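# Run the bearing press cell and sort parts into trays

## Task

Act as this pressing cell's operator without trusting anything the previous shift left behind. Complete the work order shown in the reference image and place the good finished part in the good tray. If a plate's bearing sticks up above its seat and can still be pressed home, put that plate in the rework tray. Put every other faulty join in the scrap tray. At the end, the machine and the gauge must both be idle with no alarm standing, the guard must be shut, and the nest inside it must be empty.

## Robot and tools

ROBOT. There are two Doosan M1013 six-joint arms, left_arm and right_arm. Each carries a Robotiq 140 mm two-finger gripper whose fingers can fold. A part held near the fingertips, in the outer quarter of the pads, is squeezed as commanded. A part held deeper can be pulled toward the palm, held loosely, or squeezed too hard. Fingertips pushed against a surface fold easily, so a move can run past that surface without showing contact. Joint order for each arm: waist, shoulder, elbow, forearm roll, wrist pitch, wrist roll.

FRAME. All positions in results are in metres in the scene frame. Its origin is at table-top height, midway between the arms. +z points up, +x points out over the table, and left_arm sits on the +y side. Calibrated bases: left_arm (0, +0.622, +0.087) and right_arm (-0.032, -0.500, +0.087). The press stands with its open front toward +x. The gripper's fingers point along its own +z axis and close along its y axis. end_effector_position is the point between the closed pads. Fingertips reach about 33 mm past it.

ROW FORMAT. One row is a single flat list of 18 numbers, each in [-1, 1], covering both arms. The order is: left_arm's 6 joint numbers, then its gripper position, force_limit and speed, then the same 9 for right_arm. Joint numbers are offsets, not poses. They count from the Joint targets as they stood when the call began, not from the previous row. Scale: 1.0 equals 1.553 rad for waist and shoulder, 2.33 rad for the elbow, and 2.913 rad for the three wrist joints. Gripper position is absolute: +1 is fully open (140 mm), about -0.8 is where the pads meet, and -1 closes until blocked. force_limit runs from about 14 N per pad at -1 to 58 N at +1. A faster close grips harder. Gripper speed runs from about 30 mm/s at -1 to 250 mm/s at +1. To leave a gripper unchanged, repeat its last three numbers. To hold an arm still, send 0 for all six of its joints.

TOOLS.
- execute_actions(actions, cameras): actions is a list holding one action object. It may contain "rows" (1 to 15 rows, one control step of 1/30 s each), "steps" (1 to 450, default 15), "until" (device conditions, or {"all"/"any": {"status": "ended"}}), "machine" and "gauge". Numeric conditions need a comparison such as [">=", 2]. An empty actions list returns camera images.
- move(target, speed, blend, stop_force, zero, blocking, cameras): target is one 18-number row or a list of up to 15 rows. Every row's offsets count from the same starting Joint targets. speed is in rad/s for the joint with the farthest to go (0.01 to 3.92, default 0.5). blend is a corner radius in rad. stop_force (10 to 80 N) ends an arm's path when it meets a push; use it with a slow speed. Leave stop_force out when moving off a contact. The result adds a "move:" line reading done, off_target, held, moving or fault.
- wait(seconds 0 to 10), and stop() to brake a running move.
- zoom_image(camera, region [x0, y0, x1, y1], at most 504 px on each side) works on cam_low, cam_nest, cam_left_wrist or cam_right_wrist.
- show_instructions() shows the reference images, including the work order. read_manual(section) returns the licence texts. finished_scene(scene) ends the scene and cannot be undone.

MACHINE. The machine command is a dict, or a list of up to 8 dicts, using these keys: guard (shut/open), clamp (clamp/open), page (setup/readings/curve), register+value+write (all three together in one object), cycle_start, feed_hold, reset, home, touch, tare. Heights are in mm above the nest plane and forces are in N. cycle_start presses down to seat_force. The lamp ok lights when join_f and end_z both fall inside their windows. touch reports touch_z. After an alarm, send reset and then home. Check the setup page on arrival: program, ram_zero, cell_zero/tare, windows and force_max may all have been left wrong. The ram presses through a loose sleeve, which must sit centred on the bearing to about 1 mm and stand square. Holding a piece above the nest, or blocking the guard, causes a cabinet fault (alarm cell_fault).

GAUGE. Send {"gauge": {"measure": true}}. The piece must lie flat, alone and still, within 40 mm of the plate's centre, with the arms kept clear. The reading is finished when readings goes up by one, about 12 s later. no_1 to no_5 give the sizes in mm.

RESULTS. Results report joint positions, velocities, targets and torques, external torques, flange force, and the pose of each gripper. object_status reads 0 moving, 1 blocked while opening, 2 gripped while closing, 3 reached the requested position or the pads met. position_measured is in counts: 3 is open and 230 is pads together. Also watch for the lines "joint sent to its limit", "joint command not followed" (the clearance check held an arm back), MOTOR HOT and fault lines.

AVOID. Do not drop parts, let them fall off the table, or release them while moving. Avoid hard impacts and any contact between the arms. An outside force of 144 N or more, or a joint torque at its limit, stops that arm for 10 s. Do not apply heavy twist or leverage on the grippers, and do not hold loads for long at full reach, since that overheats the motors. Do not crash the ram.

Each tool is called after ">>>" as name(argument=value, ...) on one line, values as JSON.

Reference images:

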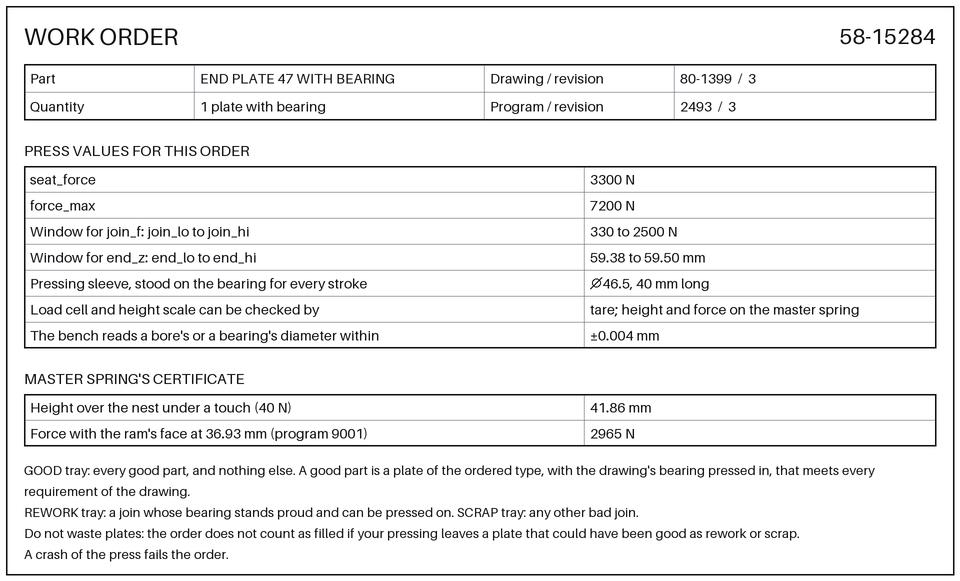

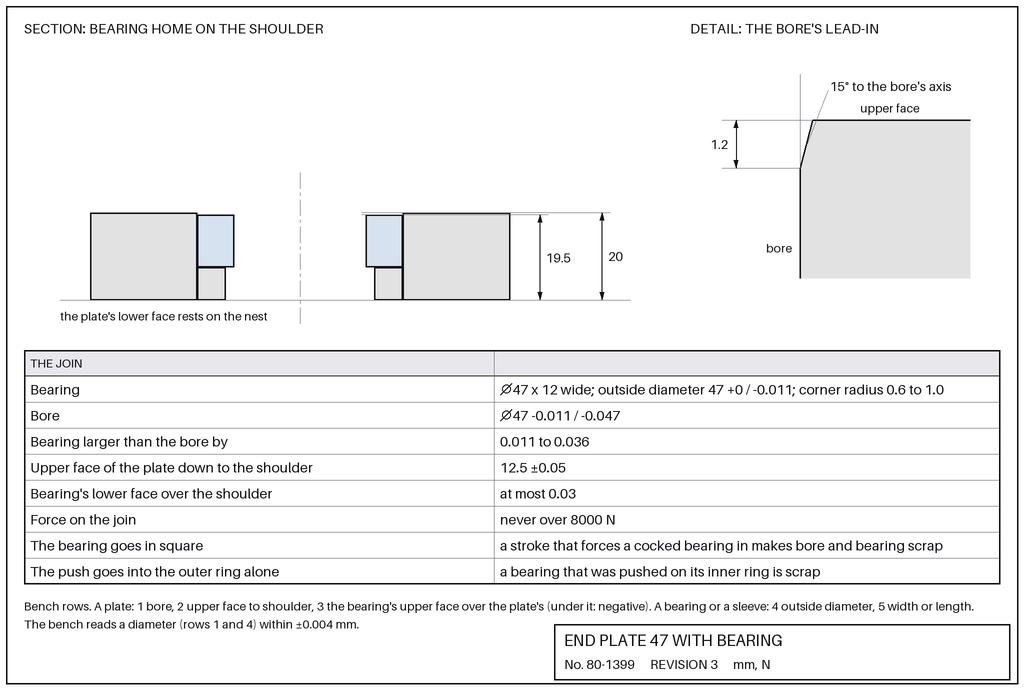

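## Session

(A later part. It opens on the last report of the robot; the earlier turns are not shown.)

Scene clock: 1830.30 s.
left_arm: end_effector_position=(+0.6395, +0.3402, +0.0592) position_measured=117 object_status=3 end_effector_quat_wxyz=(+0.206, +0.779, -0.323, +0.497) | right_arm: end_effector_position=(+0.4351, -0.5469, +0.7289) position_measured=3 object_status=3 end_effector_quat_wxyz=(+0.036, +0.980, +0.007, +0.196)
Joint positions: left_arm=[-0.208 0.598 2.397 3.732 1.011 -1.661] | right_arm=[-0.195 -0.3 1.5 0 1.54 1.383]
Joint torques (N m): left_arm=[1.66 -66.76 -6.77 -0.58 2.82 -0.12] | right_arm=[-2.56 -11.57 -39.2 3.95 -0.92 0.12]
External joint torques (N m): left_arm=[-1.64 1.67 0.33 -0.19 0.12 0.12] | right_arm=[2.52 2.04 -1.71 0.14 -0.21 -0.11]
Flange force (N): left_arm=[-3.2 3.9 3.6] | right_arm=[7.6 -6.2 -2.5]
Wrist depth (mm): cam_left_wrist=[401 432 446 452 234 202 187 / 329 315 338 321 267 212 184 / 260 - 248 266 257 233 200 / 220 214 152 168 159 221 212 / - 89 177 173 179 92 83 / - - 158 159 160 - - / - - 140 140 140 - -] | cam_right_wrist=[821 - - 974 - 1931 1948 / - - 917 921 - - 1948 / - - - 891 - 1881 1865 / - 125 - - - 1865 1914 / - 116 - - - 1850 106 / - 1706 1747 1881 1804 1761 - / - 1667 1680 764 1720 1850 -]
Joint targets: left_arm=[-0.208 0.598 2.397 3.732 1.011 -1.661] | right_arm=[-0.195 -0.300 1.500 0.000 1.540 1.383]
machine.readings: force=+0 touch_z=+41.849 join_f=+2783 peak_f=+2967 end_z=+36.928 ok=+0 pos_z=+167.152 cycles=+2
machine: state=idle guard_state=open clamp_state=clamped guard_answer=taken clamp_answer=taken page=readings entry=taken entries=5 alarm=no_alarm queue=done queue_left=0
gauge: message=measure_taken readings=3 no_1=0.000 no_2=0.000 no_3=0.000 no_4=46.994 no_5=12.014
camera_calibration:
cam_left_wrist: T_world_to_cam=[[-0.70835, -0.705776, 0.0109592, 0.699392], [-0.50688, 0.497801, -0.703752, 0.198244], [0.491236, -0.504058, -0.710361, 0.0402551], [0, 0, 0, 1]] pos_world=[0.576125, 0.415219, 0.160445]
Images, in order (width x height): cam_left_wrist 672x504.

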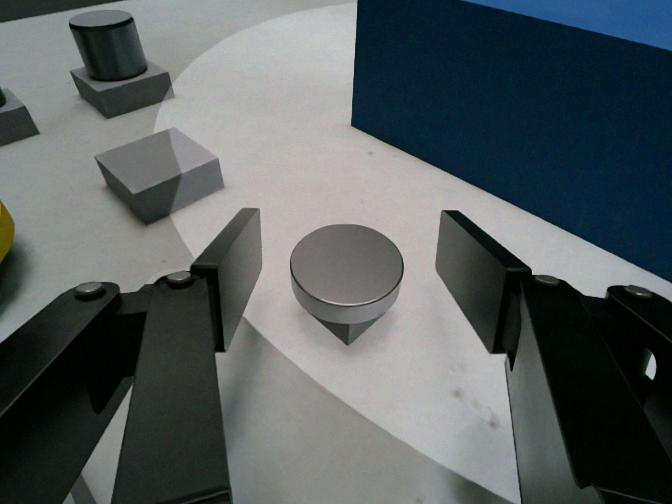

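>>> move(target=[0.0022, 0.0044, -0.0005, -0.0009, 0.0021, 0.0018, 0.1, 0.4, -1, 0, 0, 0, 0, 0, 0, 1, 1, 1], speed=0.03)

>>> execute_actions(actions=[{"rows": [[0,0,0,0,0,0,-1,0.2,-1,0,0,0,0,0,0,1,1,1]], "steps": 70}], cameras=["cam_left_wrist"])

>>> zoom_image(camera="cam_left_wrist", region=[250, 180, 450, 340])

Scene clock: 1845.67 s.
left_arm: end_effector_position=(+0.6411, +0.3422, +0.0568) position_measured=117 object_status=3 end_effector_quat_wxyz=(+0.205, +0.779, -0.322, +0.498) | right_arm: end_effector_position=(+0.4351, -0.5469, +0.7289) position_measured=3 object_status=3 end_effector_quat_wxyz=(+0.036, +0.980, +0.007, +0.196)
Joint positions: left_arm=[-0.205 0.604 2.396 3.729 1.017 -1.656] | right_arm=[-0.195 -0.3 1.5 0 1.54 1.383]
Joint torques (N m): left_arm=[3.43 -68.07 -6.29 -0.73 2.72 -0.37] | right_arm=[-2.4 -12.2 -39.42 3.97 -0.98 0.13]
External joint torques (N m): left_arm=[-3.45 2.53 0.06 -0.01 0.22 0.36] | right_arm=[2.38 2.68 -1.47 0.13 -0.15 -0.12]
Flange force (N): left_arm=[-4.4 6.9 6.8] | right_arm=[8.1 -5.7 -2.1]
Wrist depth (mm): cam_left_wrist=[- 310 466 425 - 195 180 / 326 323 334 335 255 217 184 / 254 235 259 262 262 239 200 / 217 211 151 164 159 217 209 / - 89 174 171 176 92 82 / - - 156 157 157 - - / - - 141 138 139 - -] | cam_right_wrist=[937 961 933 1005 877 1948 1965 / - - 880 - 945 1865 1881 / - - - - - 2530 1931 / - - 880 - - - 1914 / - 125 891 - 917 1789 106 / - 1819 1747 1747 1804 1834 1850 / - 1618 1583 873 1720 1775 1897]
Joint targets: left_arm=[-0.205 0.604 2.396 3.729 1.017 -1.656] | right_arm=[-0.195 -0.300 1.500 0.000 1.540 1.383]
machine.readings: force=+0 touch_z=+41.849 join_f=+2783 peak_f=+2967 end_z=+36.928 ok=+0 pos_z=+167.152 cycles=+2
machine: state=idle guard_state=open clamp_state=clamped guard_answer=taken clamp_answer=taken page=readings entry=taken entries=5 alarm=no_alarm queue=done queue_left=0
gauge: message=measure_taken readings=3 no_1=0.000 no_2=0.000 no_3=0.000 no_4=46.994 no_5=12.014
move: done

Scene clock: 1848.20 s.
left_arm: end_effector_position=(+0.6411, +0.3423, +0.0568) position_measured=163 object_status=2 end_effector_quat_wxyz=(+0.205, +0.779, -0.322, +0.498) | right_arm: end_effector_position=(+0.4351, -0.5469, +0.7289) position_measured=3 object_status=3 end_effector_quat_wxyz=(+0.036, +0.980, +0.007, +0.196)
Joint positions: left_arm=[-0.205 0.604 2.396 3.729 1.017 -1.656] | right_arm=[-0.195 -0.3 1.5 0 1.54 1.383]
Joint torques (N m): left_arm=[1.58 -63.72 -5.93 -0.51 1.66 -0.04] | right_arm=[-2.88 -11.64 -39.32 3.97 -0.95 0.11]
External joint torques (N m): left_arm=[-1.51 -1.82 -0.3 -0.22 1.29 0.04] | right_arm=[2.81 2.09 -1.61 0.12 -0.19 -0.11]
Flange force (N): left_arm=[1.7 4.4 -0.2] | right_arm=[7.7 -7.1 -2.3]
Wrist depth (mm): cam_left_wrist=[453 319 511 474 234 202 180 / 315 311 335 336 257 220 183 / 254 235 246 275 263 237 202 / 217 211 124 166 144 217 207 / - 83 - 171 124 91 79 / - - - 157 - - 71 / - - - 138 138 - 68] | cam_right_wrist=[- 953 - 898 921 2341 2001 / - 884 - 913 - 1965 1914 / 739 873 941 917 933 1804 1914 / 764 125 - - 913 1850 123 / - 870 873 887 880 - 106 / - 1733 1720 1819 1761 1477 1804 / - 1733 1630 1761 1834 1775 1850]
Joint targets: left_arm=[-0.205 0.604 2.396 3.729 1.017 -1.656] | right_arm=[-0.195 -0.300 1.500 0.000 1.540 1.383]
machine.readings: force=+0 touch_z=+41.849 join_f=+2783 peak_f=+2967 end_z=+36.928 ok=+0 pos_z=+167.152 cycles=+2
machine: state=idle guard_state=open clamp_state=clamped guard_answer=taken clamp_answer=taken page=readings entry=taken entries=5 alarm=no_alarm queue=done queue_left=0
gauge: message=measure_taken readings=3 no_1=0.000 no_2=0.000 no_3=0.000 no_4=46.994 no_5=12.014
camera_calibration:
cam_left_wrist: T_world_to_cam=[[-0.705961, -0.708185, 0.00967809, 0.701371], [-0.507222, 0.495997, -0.704779, 0.197211], [0.494313, -0.502455, -0.709361, 0.0362913], [0, 0, 0, 1]] pos_world=[0.577231, 0.41712, 0.157946]
Images, in order (width x height): cam_left_wrist 672x504.

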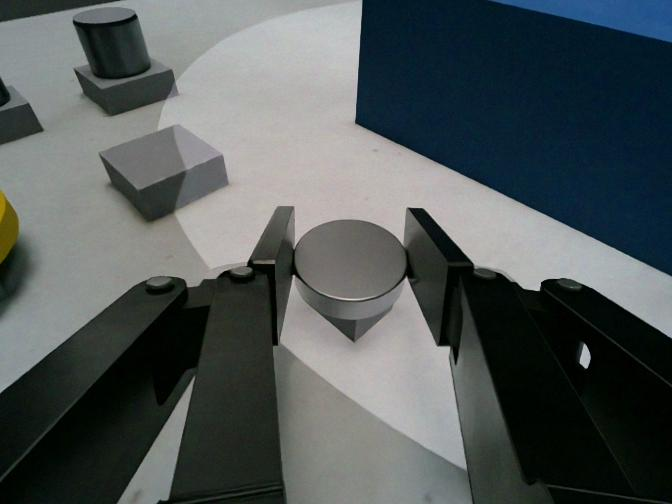

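Scaled by 2.520 from the camera's 672x504 image, which has a finer 960x720 frame.

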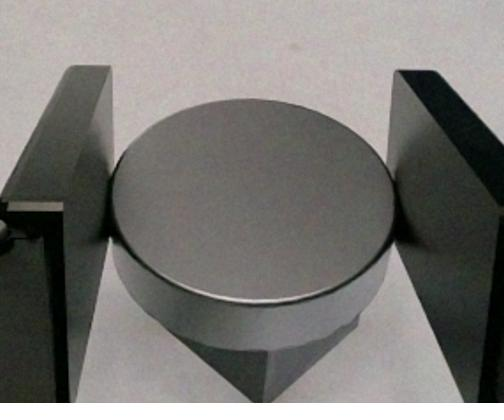

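>>> move(target=[[-0.0028, -0.0810, 0.0008, 0.0169, -0.0356, -0.0302, -1, 0.2, -1, 0, 0, 0, 0, 0, 0, 1, 1, 1], [0.0465, -0.1305, -0.1530, 0.3985, 0.0422, -0.2371, -1, 0.2, -1, 0, 0, 0, 0, 0, 0, 1, 1, 1], [-0.1690, -0.0349, -0.1967, 0.3006, -0.0301, -0.2216, -1, 0.2, -1, 0, 0, 0, 0, 0, 0, 1, 1, 1]], speed=[0.08, 0.35, 0.2], blend=[0.03, 0.05, 0], cameras=["cam_left_wrist", "cam_nest"])

>>> zoom_image(camera="cam_nest", region=[318, 182, 448, 312])

>>> zoom_image(camera="cam_left_wrist", region=[250, 180, 450, 340])

Scene clock: 1877.27 s.
left_arm: end_effector_position=(+0.5998, +0.0337, +0.1842) position_measured=163 object_status=2 end_effector_quat_wxyz=(+0.380, +0.596, -0.597, +0.380) | right_arm: end_effector_position=(+0.4351, -0.5469, +0.7289) position_measured=3 object_status=3 end_effector_quat_wxyz=(+0.036, +0.980, +0.007, +0.196)
Joint positions: left_arm=[-0.467 0.55 1.938 4.605 0.93 -2.301] | right_arm=[-0.195 -0.3 1.5 0 1.54 1.383]
Joint torques (N m): left_arm=[1.89 -80.96 -24.89 -1.8 1.98 -0.1] | right_arm=[-2.62 -11.85 -39.3 3.96 -0.98 0.14]
External joint torques (N m): left_arm=[-1.71 2.5 0.97 -0.06 0.21 0.1] | right_arm=[2.58 2.23 -1.7 0.15 -0.16 -0.14]
Flange force (N): left_arm=[-2.6 0.8 3.8] | right_arm=[7.9 -6.2 -2.6]
Wrist depth (mm): cam_left_wrist=[- 805 2527 866 3383 2715 192 / 611 619 618 - - - 193 / 480 290 308 306 300 301 201 / - 249 124 165 144 255 200 / - 83 83 155 156 91 79 / - - - 152 151 - 71 / - - - 136 - - 68] | cam_right_wrist=[- - 880 895 - 1965 2158 / - - - - - 1897 1965 / 762 913 902 - 921 1881 1931 / 775 125 - - 925 1850 1931 / - 116 - 880 - 1914 106 / - 1706 1550 1789 1789 1865 1948 / - 1680 1733 724 1733 1834 1804]
Joint targets: left_arm=[-0.467 0.550 1.938 4.605 0.930 -2.301] | right_arm=[-0.195 -0.300 1.500 0.000 1.540 1.383]
machine.readings: force=+0 touch_z=+41.849 join_f=+2783 peak_f=+2967 end_z=+36.928 ok=+0 pos_z=+167.152 cycles=+2
machine: state=idle guard_state=open clamp_state=clamped guard_answer=taken clamp_answer=taken page=readings entry=taken entries=5 alarm=no_alarm queue=done queue_left=0
gauge: message=measure_taken readings=3 no_1=0.000 no_2=0.000 no_3=0.000 no_4=46.994 no_5=12.014
move: done
camera_calibration:
cam_left_wrist: T_world_to_cam=[[-0.999938, 0.00221785, 0.0108694, 0.604633], [-0.00607022, 0.710714, -0.703455, 0.111108], [-0.00928517, -0.703478, -0.710657, 0.30107], [0, 0, 0, 1]] pos_world=[0.608066, 0.13149, 0.285545]
Images, in order (width x height): cam_nest 672x504, cam_left_wrist 672x504.

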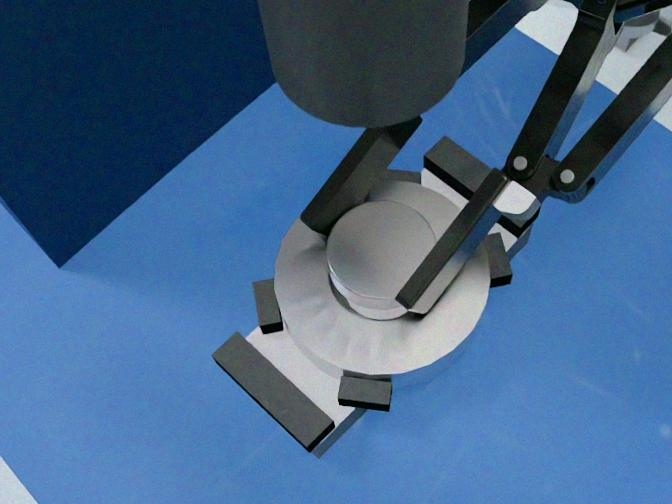

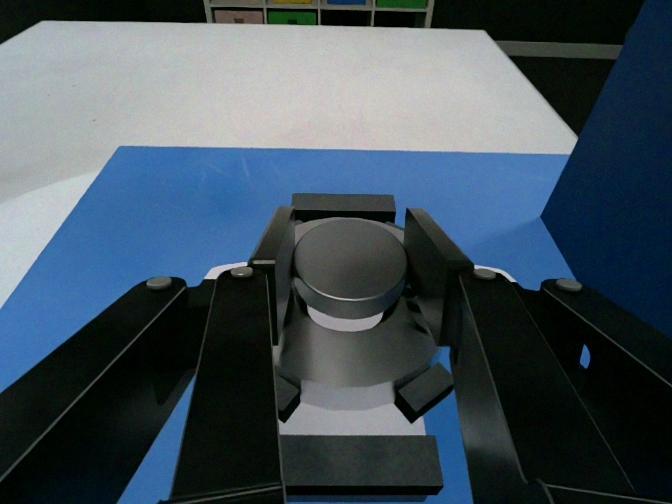

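Scaled by 3.877 from the camera's 672x504 image, which has a finer 960x720 frame.

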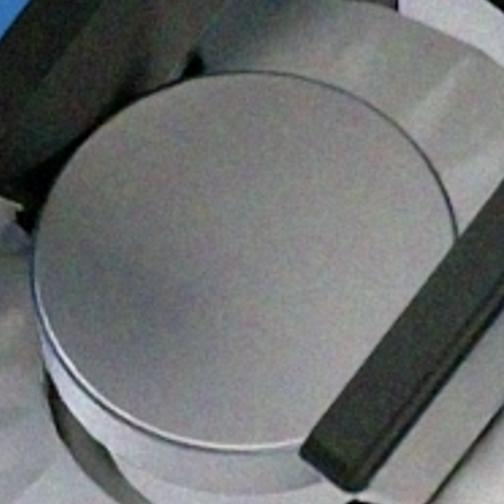

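Scaled by 2.520 from the camera's 672x504 image, which has a finer 960x720 frame.

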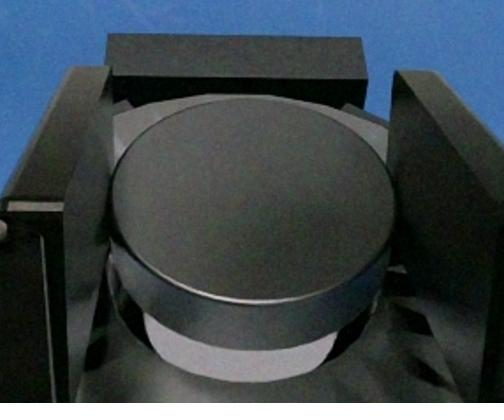

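>>> zoom_image(camera="cam_left_wrist", region=[280, 210, 420, 350])

Scaled by 3.600 from the camera's 672x504 image, which has a finer 960x720 frame.

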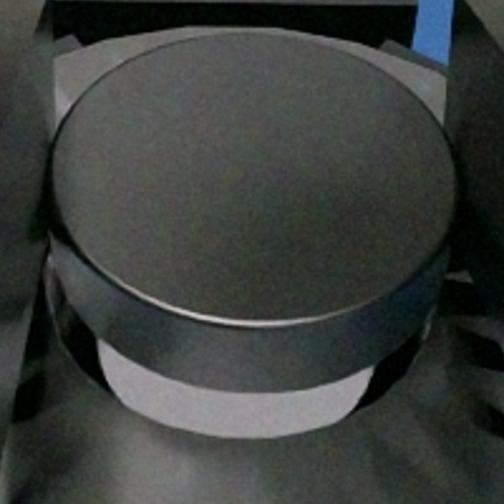

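>>> move(target=[-0.00055, 0.0061, 0.0002, -0.0026, 0.0004, 0.0044, -1, 0.2, -1, 0, 0, 0, 0, 0, 0, 1, 1, 1], speed=0.012, stop_force=12, cameras=["cam_left_wrist", "cam_nest"])

>>> zoom_image(camera="cam_nest", region=[318, 192, 448, 322])

>>> zoom_image(camera="cam_left_wrist", region=[280, 210, 420, 350])

Scene clock: 1900.93 s.
left_arm: end_effector_position=(+0.5997, +0.0328, +0.1778) position_measured=163 object_status=2 end_effector_quat_wxyz=(+0.380, +0.596, -0.597, +0.380) | right_arm: end_effector_position=(+0.4351, -0.5469, +0.7289) position_measured=3 object_status=3 end_effector_quat_wxyz=(+0.036, +0.980, +0.007, +0.196)
Joint positions: left_arm=[-0.468 0.56 1.938 4.597 0.931 -2.288] | right_arm=[-0.195 -0.3 1.5 0 1.54 1.383]
Joint torques (N m): left_arm=[2.01 -81.38 -24.55 -1.93 2.29 -0.18] | right_arm=[-2.59 -11.88 -39.35 3.96 -0.94 0.12]
External joint torques (N m): left_arm=[-1.88 2.3 1.02 0.07 -0.07 0.18] | right_arm=[2.53 2.28 -1.63 0.14 -0.2 -0.12]
Flange force (N): left_arm=[-2.3 1.2 3.9] | right_arm=[7.9 -6.2 -2.4]
Wrist depth (mm): cam_left_wrist=[827 - 856 3141 3097 3791 184 / 588 - - - - 539 193 / 459 279 294 298 291 301 202 / - 238 125 165 144 247 201 / - 83 83 152 149 91 79 / - - - 148 149 - 71 / - - - 129 130 - 68] | cam_right_wrist=[- - 925 - 974 1881 1965 / - - - - - 2096 1914 / 692 806 921 913 - 1747 1834 / - 125 - - - 1819 1931 / - 116 - - - 1761 106 / - 1850 1595 1720 1897 1865 - / - 1706 764 1583 1819 1761 -]
Joint targets: left_arm=[-0.468 0.560 1.938 4.597 0.931 -2.288] | right_arm=[-0.195 -0.300 1.500 0.000 1.540 1.383]
machine.readings: force=+0 touch_z=+41.849 join_f=+2783 peak_f=+2967 end_z=+36.928 ok=+0 pos_z=+167.152 cycles=+2
machine: state=idle guard_state=open clamp_state=clamped guard_answer=taken clamp_answer=taken page=readings entry=taken entries=5 alarm=no_alarm queue=done queue_left=0
gauge: message=measure_taken readings=3 no_1=0.000 no_2=0.000 no_3=0.000 no_4=46.994 no_5=12.014
move: done
camera_calibration:
cam_left_wrist: T_world_to_cam=[[-0.99994, 0.0031368, 0.0105114, 0.604685], [-0.00516674, 0.710608, -0.703569, 0.10667], [-0.00967641, -0.703581, -0.710549, 0.296181], [0, 0, 0, 1]] pos_world=[0.608065, 0.13069, 0.279145]
Images, in order (width x height): cam_nest 672x504, cam_left_wrist 672x504.

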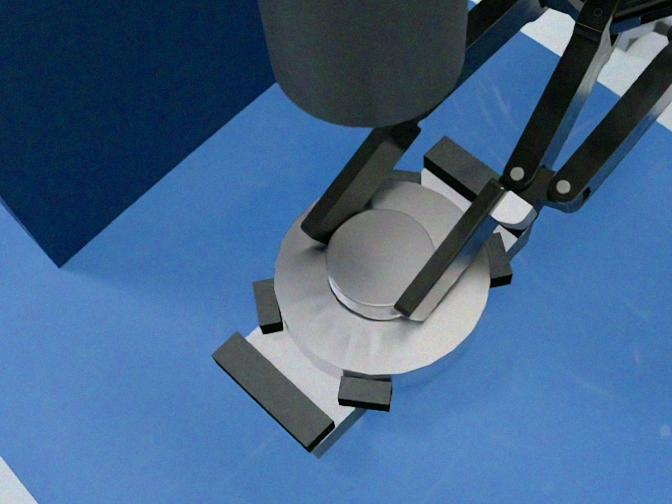

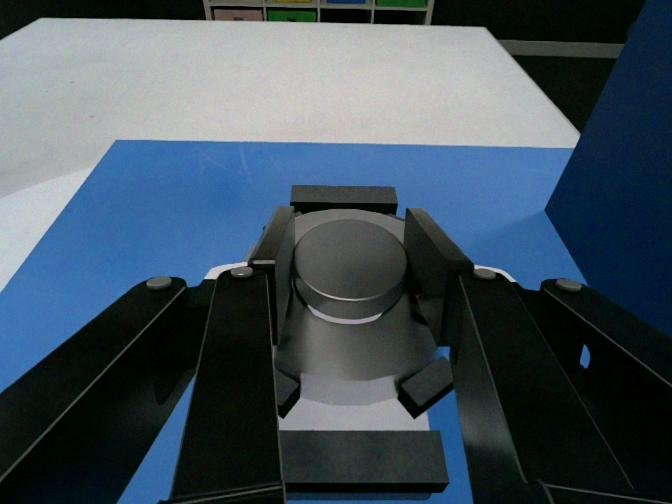

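Scaled by 3.877 from the camera's 672x504 image, which has a finer 960x720 frame.

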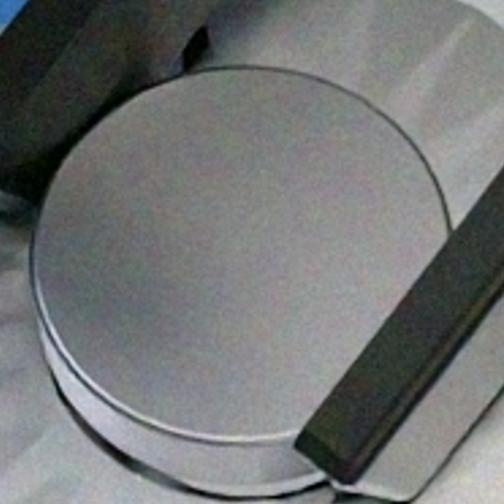

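Scaled by 3.600 from the camera's 672x504 image, which has a finer 960x720 frame.

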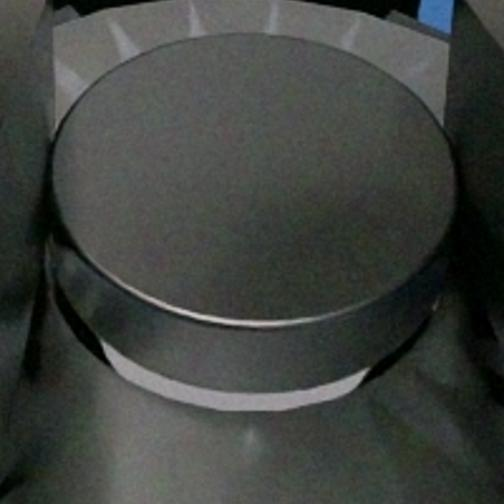

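>>> move(target=[0.00013, 0.0055, 0.00036, -0.0024, 0.0004, 0.0041, -1, 0.2, -1, 0, 0, 0, 0, 0, 0, 1, 1, 1], speed=0.01, stop_force=12, cameras=["cam_left_wrist", "cam_nest"])

>>> zoom_image(camera="cam_nest", region=[318, 192, 448, 322])

>>> zoom_image(camera="cam_left_wrist", region=[280, 210, 420, 350])

Scene clock: 1918.03 s.
left_arm: end_effector_position=(+0.5999, +0.0327, +0.1747) position_measured=163 object_status=2 end_effector_quat_wxyz=(+0.380, +0.596, -0.597, +0.380) | right_arm: end_effector_position=(+0.4351, -0.5469, +0.7289) position_measured=3 object_status=3 end_effector_quat_wxyz=(+0.036, +0.980, +0.007, +0.196)
Joint positions: left_arm=[-0.468 0.564 1.939 4.593 0.932 -2.282] | right_arm=[-0.195 -0.3 1.5 0 1.54 1.383]
Joint torques (N m): left_arm=[-1.99 -69.26 -19.68 -0.22 -0.58 -0.23] | right_arm=[-2.84 -12.05 -39.34 3.96 -0.93 0.1]
External joint torques (N m): left_arm=[2.16 -9.95 -3.65 -1.64 2.81 0.23] | right_arm=[2.78 2.41 -1.66 0.14 -0.21 -0.1]
Flange force (N): left_arm=[8.4 2.5 -9.6] | right_arm=[8.3 -6.9 -2.4]
Wrist depth (mm): cam_left_wrist=[763 - - 883 2499 2819 193 / 579 - - 637 628 - 192 / 451 286 292 291 295 297 203 / - 243 124 164 144 245 201 / - 83 83 150 145 91 79 / - - - 146 146 - 71 / - - - 127 - - 68] | cam_right_wrist=[- 873 991 913 - 1914 2001 / - - - - 921 1834 1931 / - 887 884 925 925 1914 1881 / - 125 - - - 1965 1881 / - 116 - 884 909 2116 106 / - 1733 1693 1667 1804 1819 1865 / - 1720 1607 786 1747 1789 1819]
Joint targets: left_arm=[-0.468 0.564 1.939 4.593 0.932 -2.282] | right_arm=[-0.195 -0.300 1.500 0.000 1.540 1.383]
machine.readings: force=+0 touch_z=+41.849 join_f=+2783 peak_f=+2967 end_z=+36.928 ok=+0 pos_z=+167.152 cycles=+2
machine: state=idle guard_state=open clamp_state=clamped guard_answer=taken clamp_answer=taken page=readings entry=taken entries=5 alarm=no_alarm queue=done queue_left=0
gauge: message=measure_taken readings=3 no_1=0.000 no_2=0.000 no_3=0.000 no_4=46.994 no_5=12.014
move: contact (left_arm)
camera_calibration:
cam_left_wrist: T_world_to_cam=[[-0.999941, 0.00335218, 0.010296, 0.60495], [-0.00486491, 0.710406, -0.703775, 0.104461], [-0.00967349, -0.703784, -0.710348, 0.293879], [0, 0, 0, 1]] pos_world=[0.608266, 0.13059, 0.276045]
Images, in order (width x height): cam_nest 672x504, cam_left_wrist 672x504.

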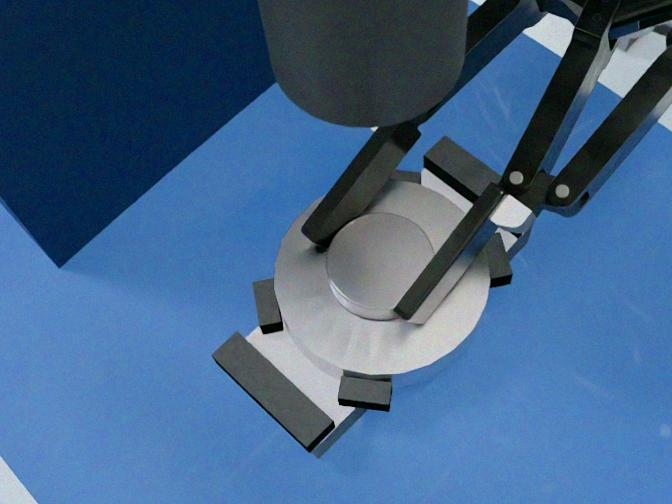

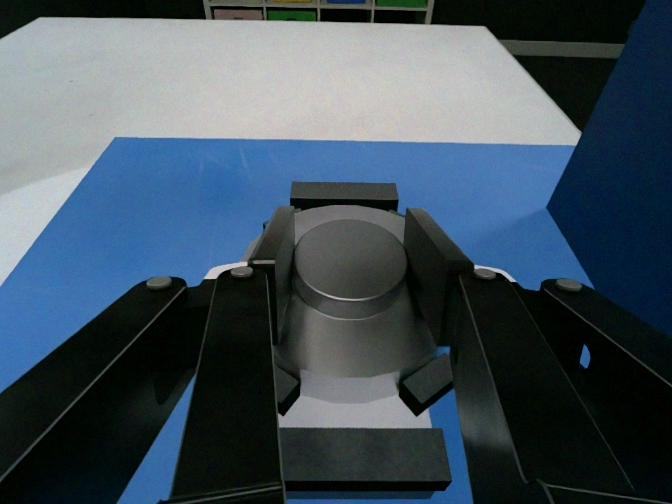

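Scaled by 3.877 from the camera's 672x504 image, which has a finer 960x720 frame.

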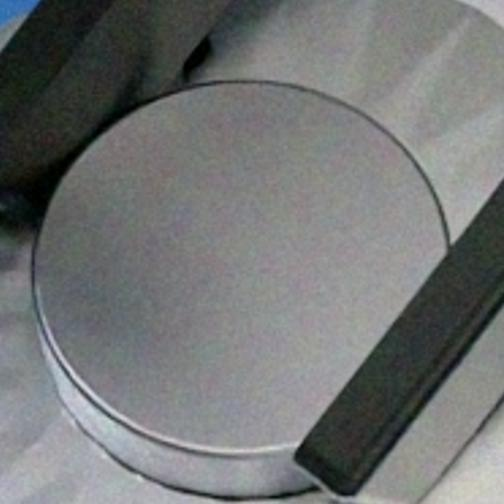

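Scaled by 3.600 from the camera's 672x504 image, which has a finer 960x720 frame.

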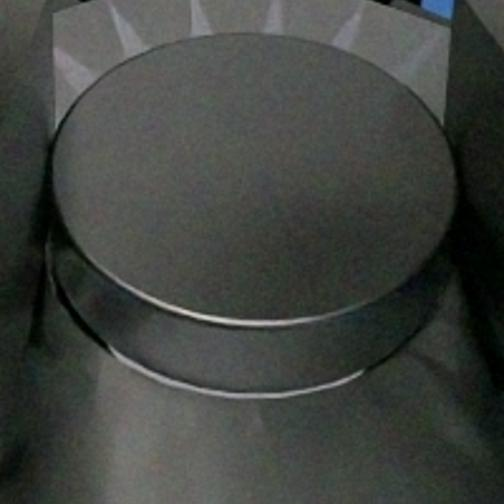

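>>> move(target=[0.00017, -0.0011, -0.00047, 0.0006, -0.0001, -0.0010, -1, 0.2, -1, 0, 0, 0, 0, 0, 0, 1, 1, 1], speed=0.01)

>>> move(target=[0.0, 0.0036, 0.0004, -0.0016, 0.0003, 0.0027, -1, 0.2, -1, 0, 0, 0, 0, 0, 0, 1, 1, 1], speed=0.01, stop_force=12, cameras=["cam_left_wrist", "cam_nest"])

>>> zoom_image(camera="cam_nest", region=[318, 192, 448, 322])

>>> zoom_image(camera="cam_left_wrist", region=[280, 210, 420, 350])

Scene clock: 1933.70 s.
left_arm: end_effector_position=(+0.6004, +0.0326, +0.1763) position_measured=163 object_status=2 end_effector_quat_wxyz=(+0.380, +0.596, -0.597, +0.380) | right_arm: end_effector_position=(+0.4351, -0.5469, +0.7289) position_measured=3 object_status=3 end_effector_quat_wxyz=(+0.036, +0.980, +0.007, +0.196)
Joint positions: left_arm=[-0.468 0.563 1.938 4.595 0.931 -2.285] | right_arm=[-0.195 -0.3 1.5 0 1.54 1.383]
Joint torques (N m): left_arm=[2.38 -81.59 -24.97 -1.89 2.35 -0.11] | right_arm=[-2.66 -11.52 -39.33 3.98 -0.92 0.1]
External joint torques (N m): left_arm=[-2.29 2.5 1.48 0.03 -0.13 0.11] | right_arm=[2.61 1.95 -1.61 0.12 -0.22 -0.09]
Flange force (N): left_arm=[-2.4 2.2 4.3] | right_arm=[7.4 -6.5 -2.3]
Wrist depth (mm): cam_left_wrist=[- 756 - - 830 3727 185 / 599 - - 612 618 - 193 / 460 291 293 295 297 300 201 / - 245 125 165 144 245 202 / - 83 83 151 146 91 79 / - - - 147 148 - 70 / - - - 128 125 - 68] | cam_right_wrist=[873 - - 953 - 2019 2076 / - 898 - - 978 1897 1965 / 754 - - - 941 1819 2001 / - 125 - - - 1850 1897 / - 850 - - - 1865 106 / - 1720 1775 1850 1720 1804 1775 / - 1655 1618 786 1720 1775 1865]
Joint targets: left_arm=[-0.468 0.563 1.938 4.595 0.931 -2.285] | right_arm=[-0.195 -0.300 1.500 0.000 1.540 1.383]
machine.readings: force=+0 touch_z=+41.849 join_f=+2783 peak_f=+2967 end_z=+36.928 ok=+0 pos_z=+167.152 cycles=+2
machine: state=idle guard_state=open clamp_state=clamped guard_answer=taken clamp_answer=taken page=readings entry=taken entries=5 alarm=no_alarm queue=done queue_left=0
gauge: message=measure_taken readings=3 no_1=0.000 no_2=0.000 no_3=0.000 no_4=46.994 no_5=12.014
move: done

Scene clock: 1934.70 s.
left_arm: end_effector_position=(+0.6005, +0.0326, +0.1746) position_measured=163 object_status=2 end_effector_quat_wxyz=(+0.380, +0.596, -0.597, +0.380) | right_arm: end_effector_position=(+0.4351, -0.5469, +0.7289) position_measured=3 object_status=3 end_effector_quat_wxyz=(+0.036, +0.980, +0.007, +0.196)
Joint positions: left_arm=[-0.468 0.565 1.938 4.593 0.932 -2.281] | right_arm=[-0.195 -0.3 1.5 0 1.54 1.383]
Joint torques (N m): left_arm=[-2.86 -66.22 -19.44 0.02 -1.56 -0.19] | right_arm=[-2.59 -11.8 -39.19 3.98 -0.92 0.11]
External joint torques (N m): left_arm=[2.97 -12.89 -3.87 -1.88 3.8 0.19] | right_arm=[2.54 2.3 -1.69 0.11 -0.21 -0.1]
Flange force (N): left_arm=[10.6 4.1 -13.7] | right_arm=[8.0 -6.2 -2.4]
Wrist depth (mm): cam_left_wrist=[- - 2339 - - 3383 185 / - - - - - - 186 / 440 290 292 292 296 287 193 / 233 243 124 165 145 243 202 / - 83 83 151 145 92 79 / - - - 146 - - 71 / - - - 127 - - 68] | cam_right_wrist=[- 909 - - 978 1931 1948 / - - 933 887 906 1865 1931 / - - - 902 945 1706 1897 / - - - 933 906 1881 1881 / - 117 - - - 1881 106 / - 1865 1680 1706 1865 1789 1761 / - 1680 786 786 1789 1789 -]
Joint targets: left_arm=[-0.468 0.565 1.938 4.593 0.932 -2.281] | right_arm=[-0.195 -0.300 1.500 0.000 1.540 1.383]
machine.readings: force=+0 touch_z=+41.849 join_f=+2783 peak_f=+2967 end_z=+36.928 ok=+0 pos_z=+167.152 cycles=+2
machine: state=idle guard_state=open clamp_state=clamped guard_answer=taken clamp_answer=taken page=readings entry=taken entries=5 alarm=no_alarm queue=done queue_left=0
gauge: message=measure_taken readings=3 no_1=0.000 no_2=0.000 no_3=0.000 no_4=46.994 no_5=12.014
move: contact (left_arm)
camera_calibration:
cam_left_wrist: T_world_to_cam=[[-0.999947, 0.00307286, 0.00987142, 0.60561], [-0.00476977, 0.710005, -0.70418, 0.10443], [-0.00917261, -0.70419, -0.709953, 0.29338], [0, 0, 0, 1]] pos_world=[0.608766, 0.130589, 0.275845]
Images, in order (width x height): cam_nest 672x504, cam_left_wrist 672x504.

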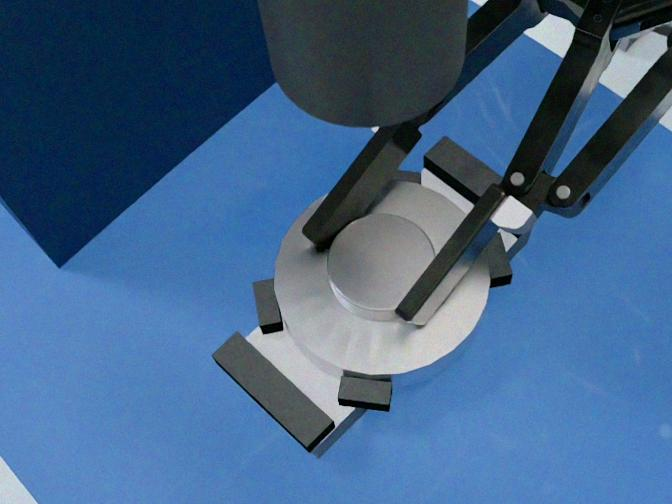

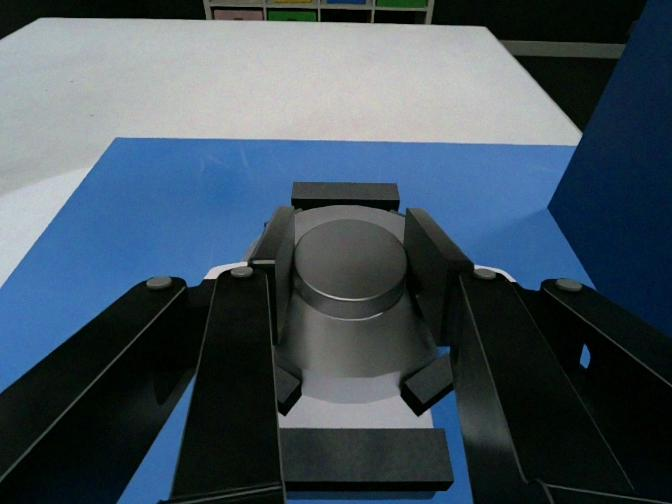

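Scaled by 3.877 from the camera's 672x504 image, which has a finer 960x720 frame.

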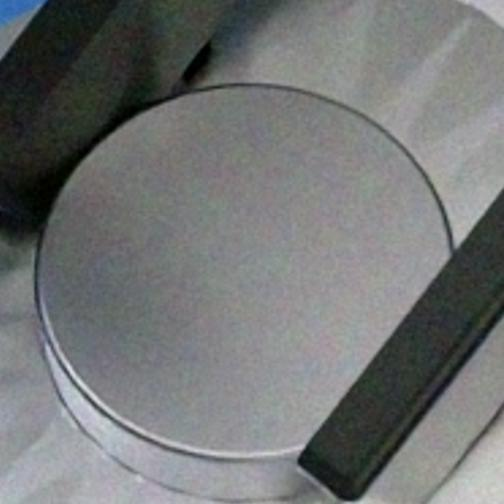

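Scaled by 3.600 from the camera's 672x504 image, which has a finer 960x720 frame.

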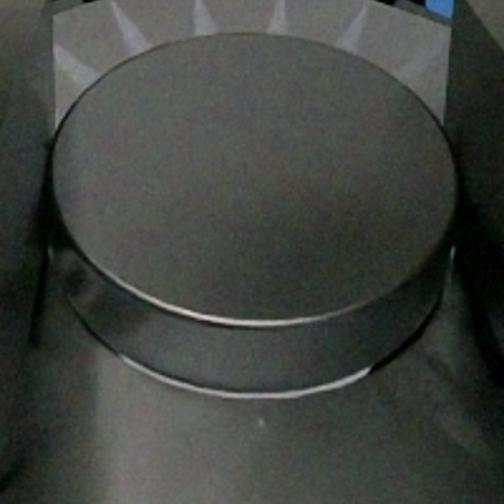

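>>> move(target=[0.00035, -0.0015, 0.0, 0.0006, -0.0001, -0.0010, -1, 0.2, -1, 0, 0, 0, 0, 0, 0, 1, 1, 1], speed=0.01)

>>> move(target=[0.0, 0.0036, 0.0004, -0.0016, 0.0003, 0.0027, -1, 0.2, -1, 0, 0, 0, 0, 0, 0, 1, 1, 1], speed=0.01, stop_force=12, cameras=["cam_left_wrist", "cam_nest"])

>>> zoom_image(camera="cam_nest", region=[318, 192, 448, 322])

>>> zoom_image(camera="cam_left_wrist", region=[280, 210, 420, 350])

Scene clock: 1956.73 s.
left_arm: end_effector_position=(+0.6006, +0.0330, +0.1761) position_measured=163 object_status=2 end_effector_quat_wxyz=(+0.380, +0.596, -0.597, +0.380) | right_arm: end_effector_position=(+0.4351, -0.5469, +0.7289) position_measured=3 object_status=3 end_effector_quat_wxyz=(+0.036, +0.980, +0.007, +0.196)
Joint positions: left_arm=[-0.467 0.563 1.938 4.595 0.932 -2.284] | right_arm=[-0.195 -0.3 1.5 0 1.54 1.383]
Joint torques (N m): left_arm=[2.68 -81.31 -24.63 -1.94 2.37 -0.15] | right_arm=[-2.51 -12.06 -39.3 3.94 -0.96 0.15]
External joint torques (N m): left_arm=[-2.5 2.44 1.35 0.09 -0.15 0.14] | right_arm=[2.47 2.42 -1.7 0.16 -0.18 -0.14]
Flange force (N): left_arm=[-2.1 2.1 4.5] | right_arm=[8.2 -5.9 -2.5]
Wrist depth (mm): cam_left_wrist=[- - 956 3012 791 3012 184 / 585 594 - 582 - - 193 / 473 292 291 294 296 298 202 / - 245 125 165 144 246 201 / - 83 83 151 146 91 79 / - - - 147 147 - 71 / - - - 127 128 - 68] | cam_right_wrist=[- 837 - 925 961 1965 2001 / - - 873 929 898 1775 1834 / 751 - - 887 - 1865 1881 / - - - - - - 1983 / - 115 - - - 1789 106 / - 1747 1706 1897 1733 1775 1881 / - 1804 1539 767 1775 1733 -]
Joint targets: left_arm=[-0.467 0.563 1.938 4.595 0.932 -2.284] | right_arm=[-0.195 -0.300 1.500 0.000 1.540 1.383]
machine.readings: force=+0 touch_z=+41.849 join_f=+2783 peak_f=+2967 end_z=+36.928 ok=+0 pos_z=+167.152 cycles=+2
machine: state=idle guard_state=open clamp_state=clamped guard_answer=taken clamp_answer=taken page=readings entry=taken entries=5 alarm=no_alarm queue=done queue_left=0
gauge: message=measure_taken readings=3 no_1=0.000 no_2=0.000 no_3=0.000 no_4=46.994 no_5=12.014
move: done

Scene clock: 1957.67 s.
left_arm: end_effector_position=(+0.6007, +0.0330, +0.1747) position_measured=163 object_status=2 end_effector_quat_wxyz=(+0.380, +0.596, -0.597, +0.380) | right_arm: end_effector_position=(+0.4351, -0.5469, +0.7289) position_measured=3 object_status=3 end_effector_quat_wxyz=(+0.036, +0.980, +0.007, +0.196)
Joint positions: left_arm=[-0.467 0.565 1.938 4.593 0.932 -2.281] | right_arm=[-0.195 -0.3 1.5 0 1.54 1.383]
Joint torques (N m): left_arm=[0.24 -69.65 -20.73 -0.67 -0.87 -0.24] | right_arm=[-2.73 -11.55 -39.37 3.99 -0.93 0.14]
External joint torques (N m): left_arm=[-0.17 -9.55 -2.57 -1.19 3.1 0.24] | right_arm=[2.66 2.1 -1.47 0.1 -0.2 -0.14]
Flange force (N): left_arm=[8.8 5.1 -7.9] | right_arm=[7.4 -6.6 -2.1]
Wrist depth (mm): cam_left_wrist=[- - - 2135 909 4397 194 / - - - - 616 632 193 / - 289 289 294 295 298 203 / - 243 124 165 144 243 193 / - 83 83 150 145 91 79 / - - - 146 146 - 71 / - - - 127 - - 68] | cam_right_wrist=[- - 902 949 978 1850 1931 / - - - 877 925 1914 1931 / 762 - 945 877 - 1834 1983 / - - - 837 902 1850 1897 / - 116 - 909 921 1747 106 / - 1680 1643 1775 1761 1897 1819 / - 1630 783 929 1747 1775 1850]
Joint targets: left_arm=[-0.467 0.565 1.938 4.593 0.932 -2.281] | right_arm=[-0.195 -0.300 1.500 0.000 1.540 1.383]
machine.readings: force=+0 touch_z=+41.849 join_f=+2783 peak_f=+2967 end_z=+36.928 ok=+0 pos_z=+167.152 cycles=+2
machine: state=idle guard_state=open clamp_state=clamped guard_answer=taken clamp_answer=taken page=readings entry=taken entries=5 alarm=no_alarm queue=done queue_left=0
gauge: message=measure_taken readings=3 no_1=0.000 no_2=0.000 no_3=0.000 no_4=46.994 no_5=12.014
move: contact (left_arm)
camera_calibration:
cam_left_wrist: T_world_to_cam=[[-0.999949, 0.00265107, 0.00973117, 0.605803], [-0.00497294, 0.709807, -0.704379, 0.104422], [-0.0087746, -0.704392, -0.709757, 0.293463], [0, 0, 0, 1]] pos_world=[0.608867, 0.130988, 0.275945]
Images, in order (width x height): cam_nest 672x504, cam_left_wrist 672x504.

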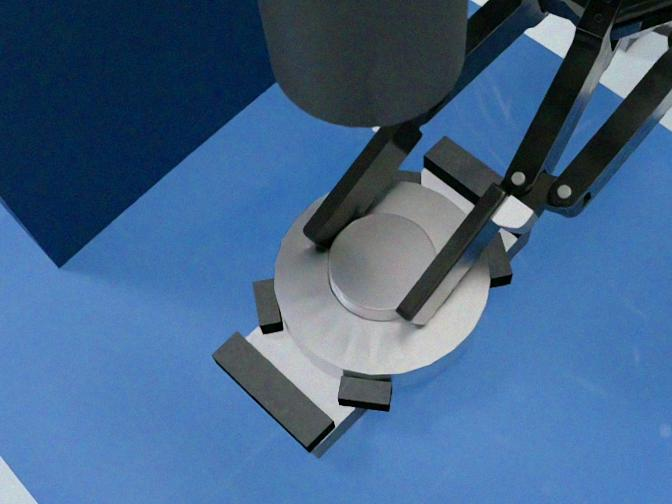

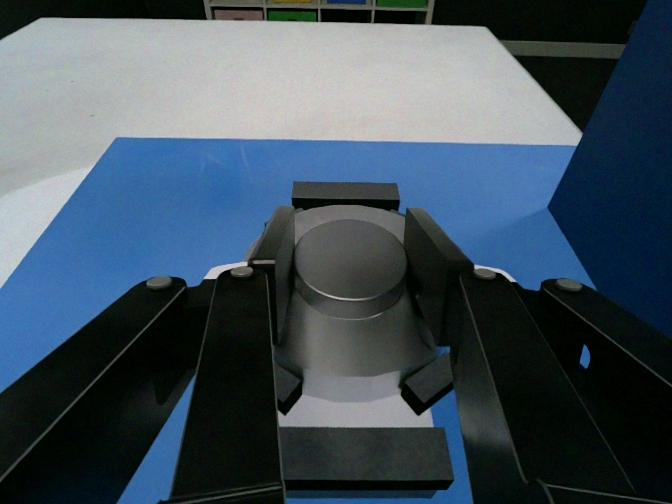

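Scaled by 3.877 from the camera's 672x504 image, which has a finer 960x720 frame.

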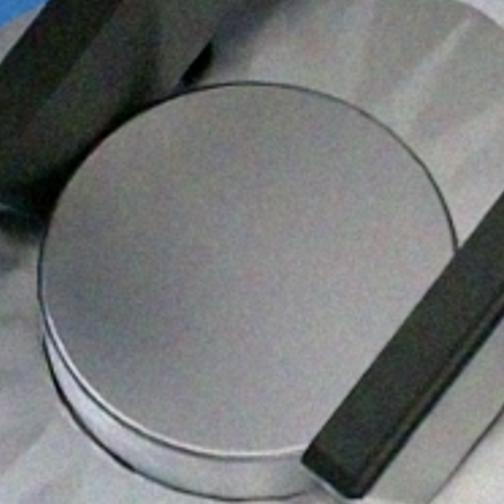

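Scaled by 3.600 from the camera's 672x504 image, which has a finer 960x720 frame.

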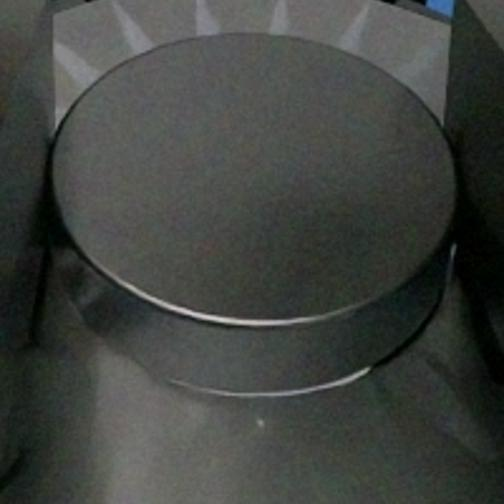

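>>> move(target=[-0.00008, -0.0015, 0.0, 0.0006, -0.0001, -0.0010, -1, 0.2, -1, 0, 0, 0, 0, 0, 0, 1, 1, 1], speed=0.01)

>>> move(target=[0.0, 0.0036, 0.0004, -0.0016, 0.0003, 0.0027, -1, 0.2, -1, 0, 0, 0, 0, 0, 0, 1, 1, 1], speed=0.01, stop_force=12, cameras=["cam_left_wrist", "cam_nest"])

>>> zoom_image(camera="cam_nest", region=[318, 192, 448, 322])

>>> zoom_image(camera="cam_left_wrist", region=[280, 210, 420, 350])

Scene clock: 1978.33 s.
left_arm: end_effector_position=(+0.6004, +0.0330, +0.1762) position_measured=163 object_status=2 end_effector_quat_wxyz=(+0.380, +0.596, -0.597, +0.380) | right_arm: end_effector_position=(+0.4351, -0.5469, +0.7289) position_measured=3 object_status=3 end_effector_quat_wxyz=(+0.036, +0.980, +0.007, +0.196)
Joint positions: left_arm=[-0.467 0.563 1.938 4.594 0.932 -2.283] | right_arm=[-0.195 -0.3 1.5 0 1.54 1.383]
Joint torques (N m): left_arm=[2.04 -80.67 -24.59 -1.96 2.28 -0.07] | right_arm=[-2.68 -11.71 -39.36 3.98 -0.93 0.13]
External joint torques (N m): left_arm=[-1.94 1.61 1.12 0.1 -0.05 0.06] | right_arm=[2.63 2.12 -1.61 0.12 -0.21 -0.12]
Flange force (N): left_arm=[-1.3 1.9 3.1] | right_arm=[7.6 -6.5 -2.3]
Wrist depth (mm): cam_left_wrist=[- 897 3490 2557 - 3383 184 / 551 - - 621 696 748 193 / 451 290 293 294 300 301 202 / - 246 125 165 144 246 201 / - 83 84 151 146 91 79 / - - - 147 147 - 71 / - - - 128 128 - 68] | cam_right_wrist=[- 895 895 - 1014 1865 1834 / - 783 898 - 953 1655 1931 / 754 - 887 837 - 1948 2001 / - 125 921 917 937 147 1897 / - 867 867 - 941 1819 106 / - 1618 1789 2038 1804 1819 1834 / - 1583 1897 780 1733 1850 1819]
Joint targets: left_arm=[-0.467 0.563 1.938 4.594 0.932 -2.284] | right_arm=[-0.195 -0.300 1.500 0.000 1.540 1.383]
machine.readings: force=+0 touch_z=+41.849 join_f=+2783 peak_f=+2967 end_z=+36.928 ok=+0 pos_z=+167.152 cycles=+2
machine: state=idle guard_state=open clamp_state=clamped guard_answer=taken clamp_answer=taken page=readings entry=taken entries=5 alarm=no_alarm queue=done queue_left=0
gauge: message=measure_taken readings=3 no_1=0.000 no_2=0.000 no_3=0.000 no_4=46.994 no_5=12.014
move: done

Scene clock: 1979.27 s.
left_arm: end_effector_position=(+0.6004, +0.0329, +0.1747) position_measured=163 object_status=2 end_effector_quat_wxyz=(+0.380, +0.595, -0.597, +0.381) | right_arm: end_effector_position=(+0.4351, -0.5469, +0.7289) position_measured=3 object_status=3 end_effector_quat_wxyz=(+0.036, +0.980, +0.007, +0.196)
Joint positions: left_arm=[-0.467 0.565 1.939 4.592 0.933 -2.28] | right_arm=[-0.195 -0.3 1.5 0 1.54 1.383]
Joint torques (N m): left_arm=[-1.75 -69.82 -19.89 -0.21 -0.44 -0.25] | right_arm=[-2.57 -11.68 -39.36 3.93 -0.96 0.16]
External joint torques (N m): left_arm=[1.83 -9.43 -3.55 -1.65 2.67 0.25] | right_arm=[2.5 2.12 -1.59 0.17 -0.17 -0.16]
Flange force (N): left_arm=[8.0 2.5 -8.7] | right_arm=[7.5 -6.0 -2.3]
Wrist depth (mm): cam_left_wrist=[- - 940 3383 2932 - 184 / - - - 599 548 585 193 / 438 287 290 292 296 297 201 / - 243 125 165 144 243 202 / - 83 83 151 145 92 79 / - - - 146 - - 71 / - - - 127 - - 68] | cam_right_wrist=[970 843 1068 - - 1948 1983 / - 1043 - - 965 1834 1931 / 736 - - 877 - 1914 1881 / 751 125 - - - 1948 1865 / - 124 880 - - 1747 106 / - 1706 1881 1775 1775 1819 - / - 1618 692 1931 1804 1667 -]
Joint targets: left_arm=[-0.467 0.565 1.939 4.592 0.933 -2.280] | right_arm=[-0.195 -0.300 1.500 0.000 1.540 1.383]
machine.readings: force=+0 touch_z=+41.849 join_f=+2783 peak_f=+2967 end_z=+36.928 ok=+0 pos_z=+167.152 cycles=+2
machine: state=idle guard_state=open clamp_state=clamped guard_answer=taken clamp_answer=taken page=readings entry=taken entries=5 alarm=no_alarm queue=done queue_left=0
gauge: message=measure_taken readings=3 no_1=0.000 no_2=0.000 no_3=0.000 no_4=46.994 no_5=12.014
move: contact (left_arm)
camera_calibration:
cam_left_wrist: T_world_to_cam=[[-0.99995, 0.00272366, 0.00965969, 0.605614], [-0.00487355, 0.709606, -0.704581, 0.104514], [-0.00877362, -0.704593, -0.709557, 0.293362], [0, 0, 0, 1]] pos_world=[0.608667, 0.130888, 0.275945]
Images, in order (width x height): cam_nest 672x504, cam_left_wrist 672x504.

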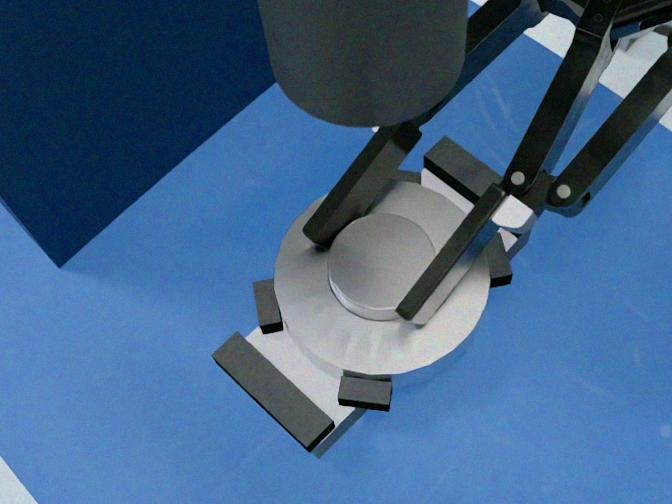

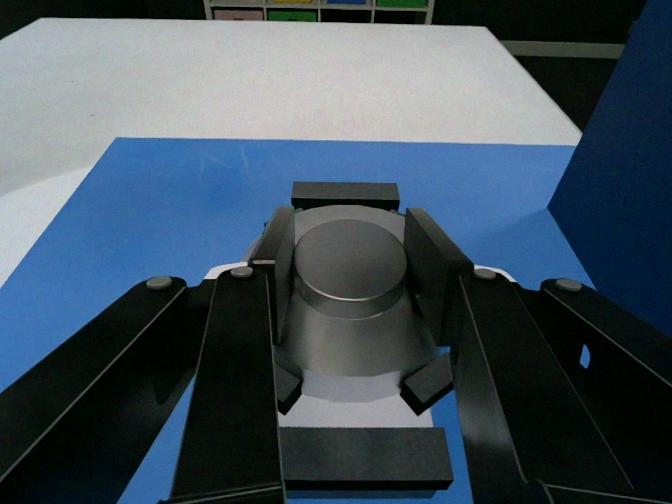

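Scaled by 3.877 from the camera's 672x504 image, which has a finer 960x720 frame.

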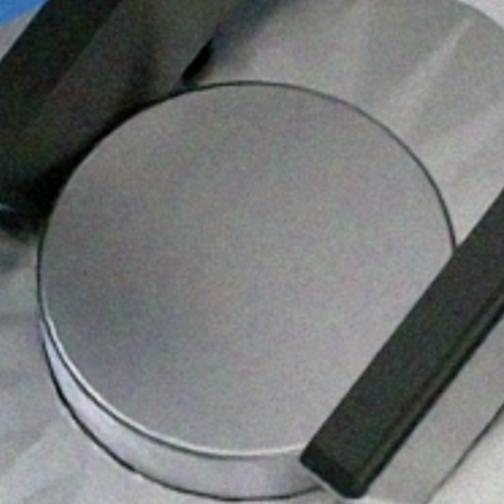

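Scaled by 3.600 from the camera's 672x504 image, which has a finer 960x720 frame.

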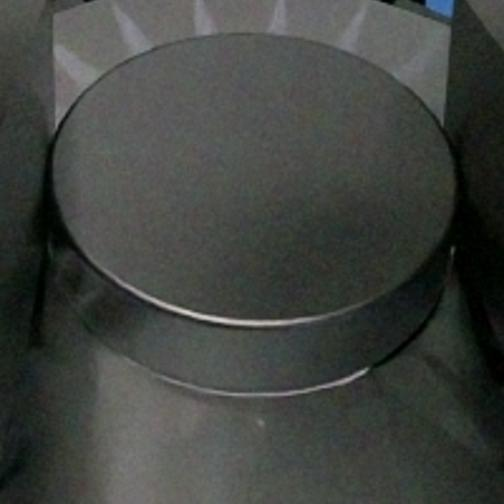

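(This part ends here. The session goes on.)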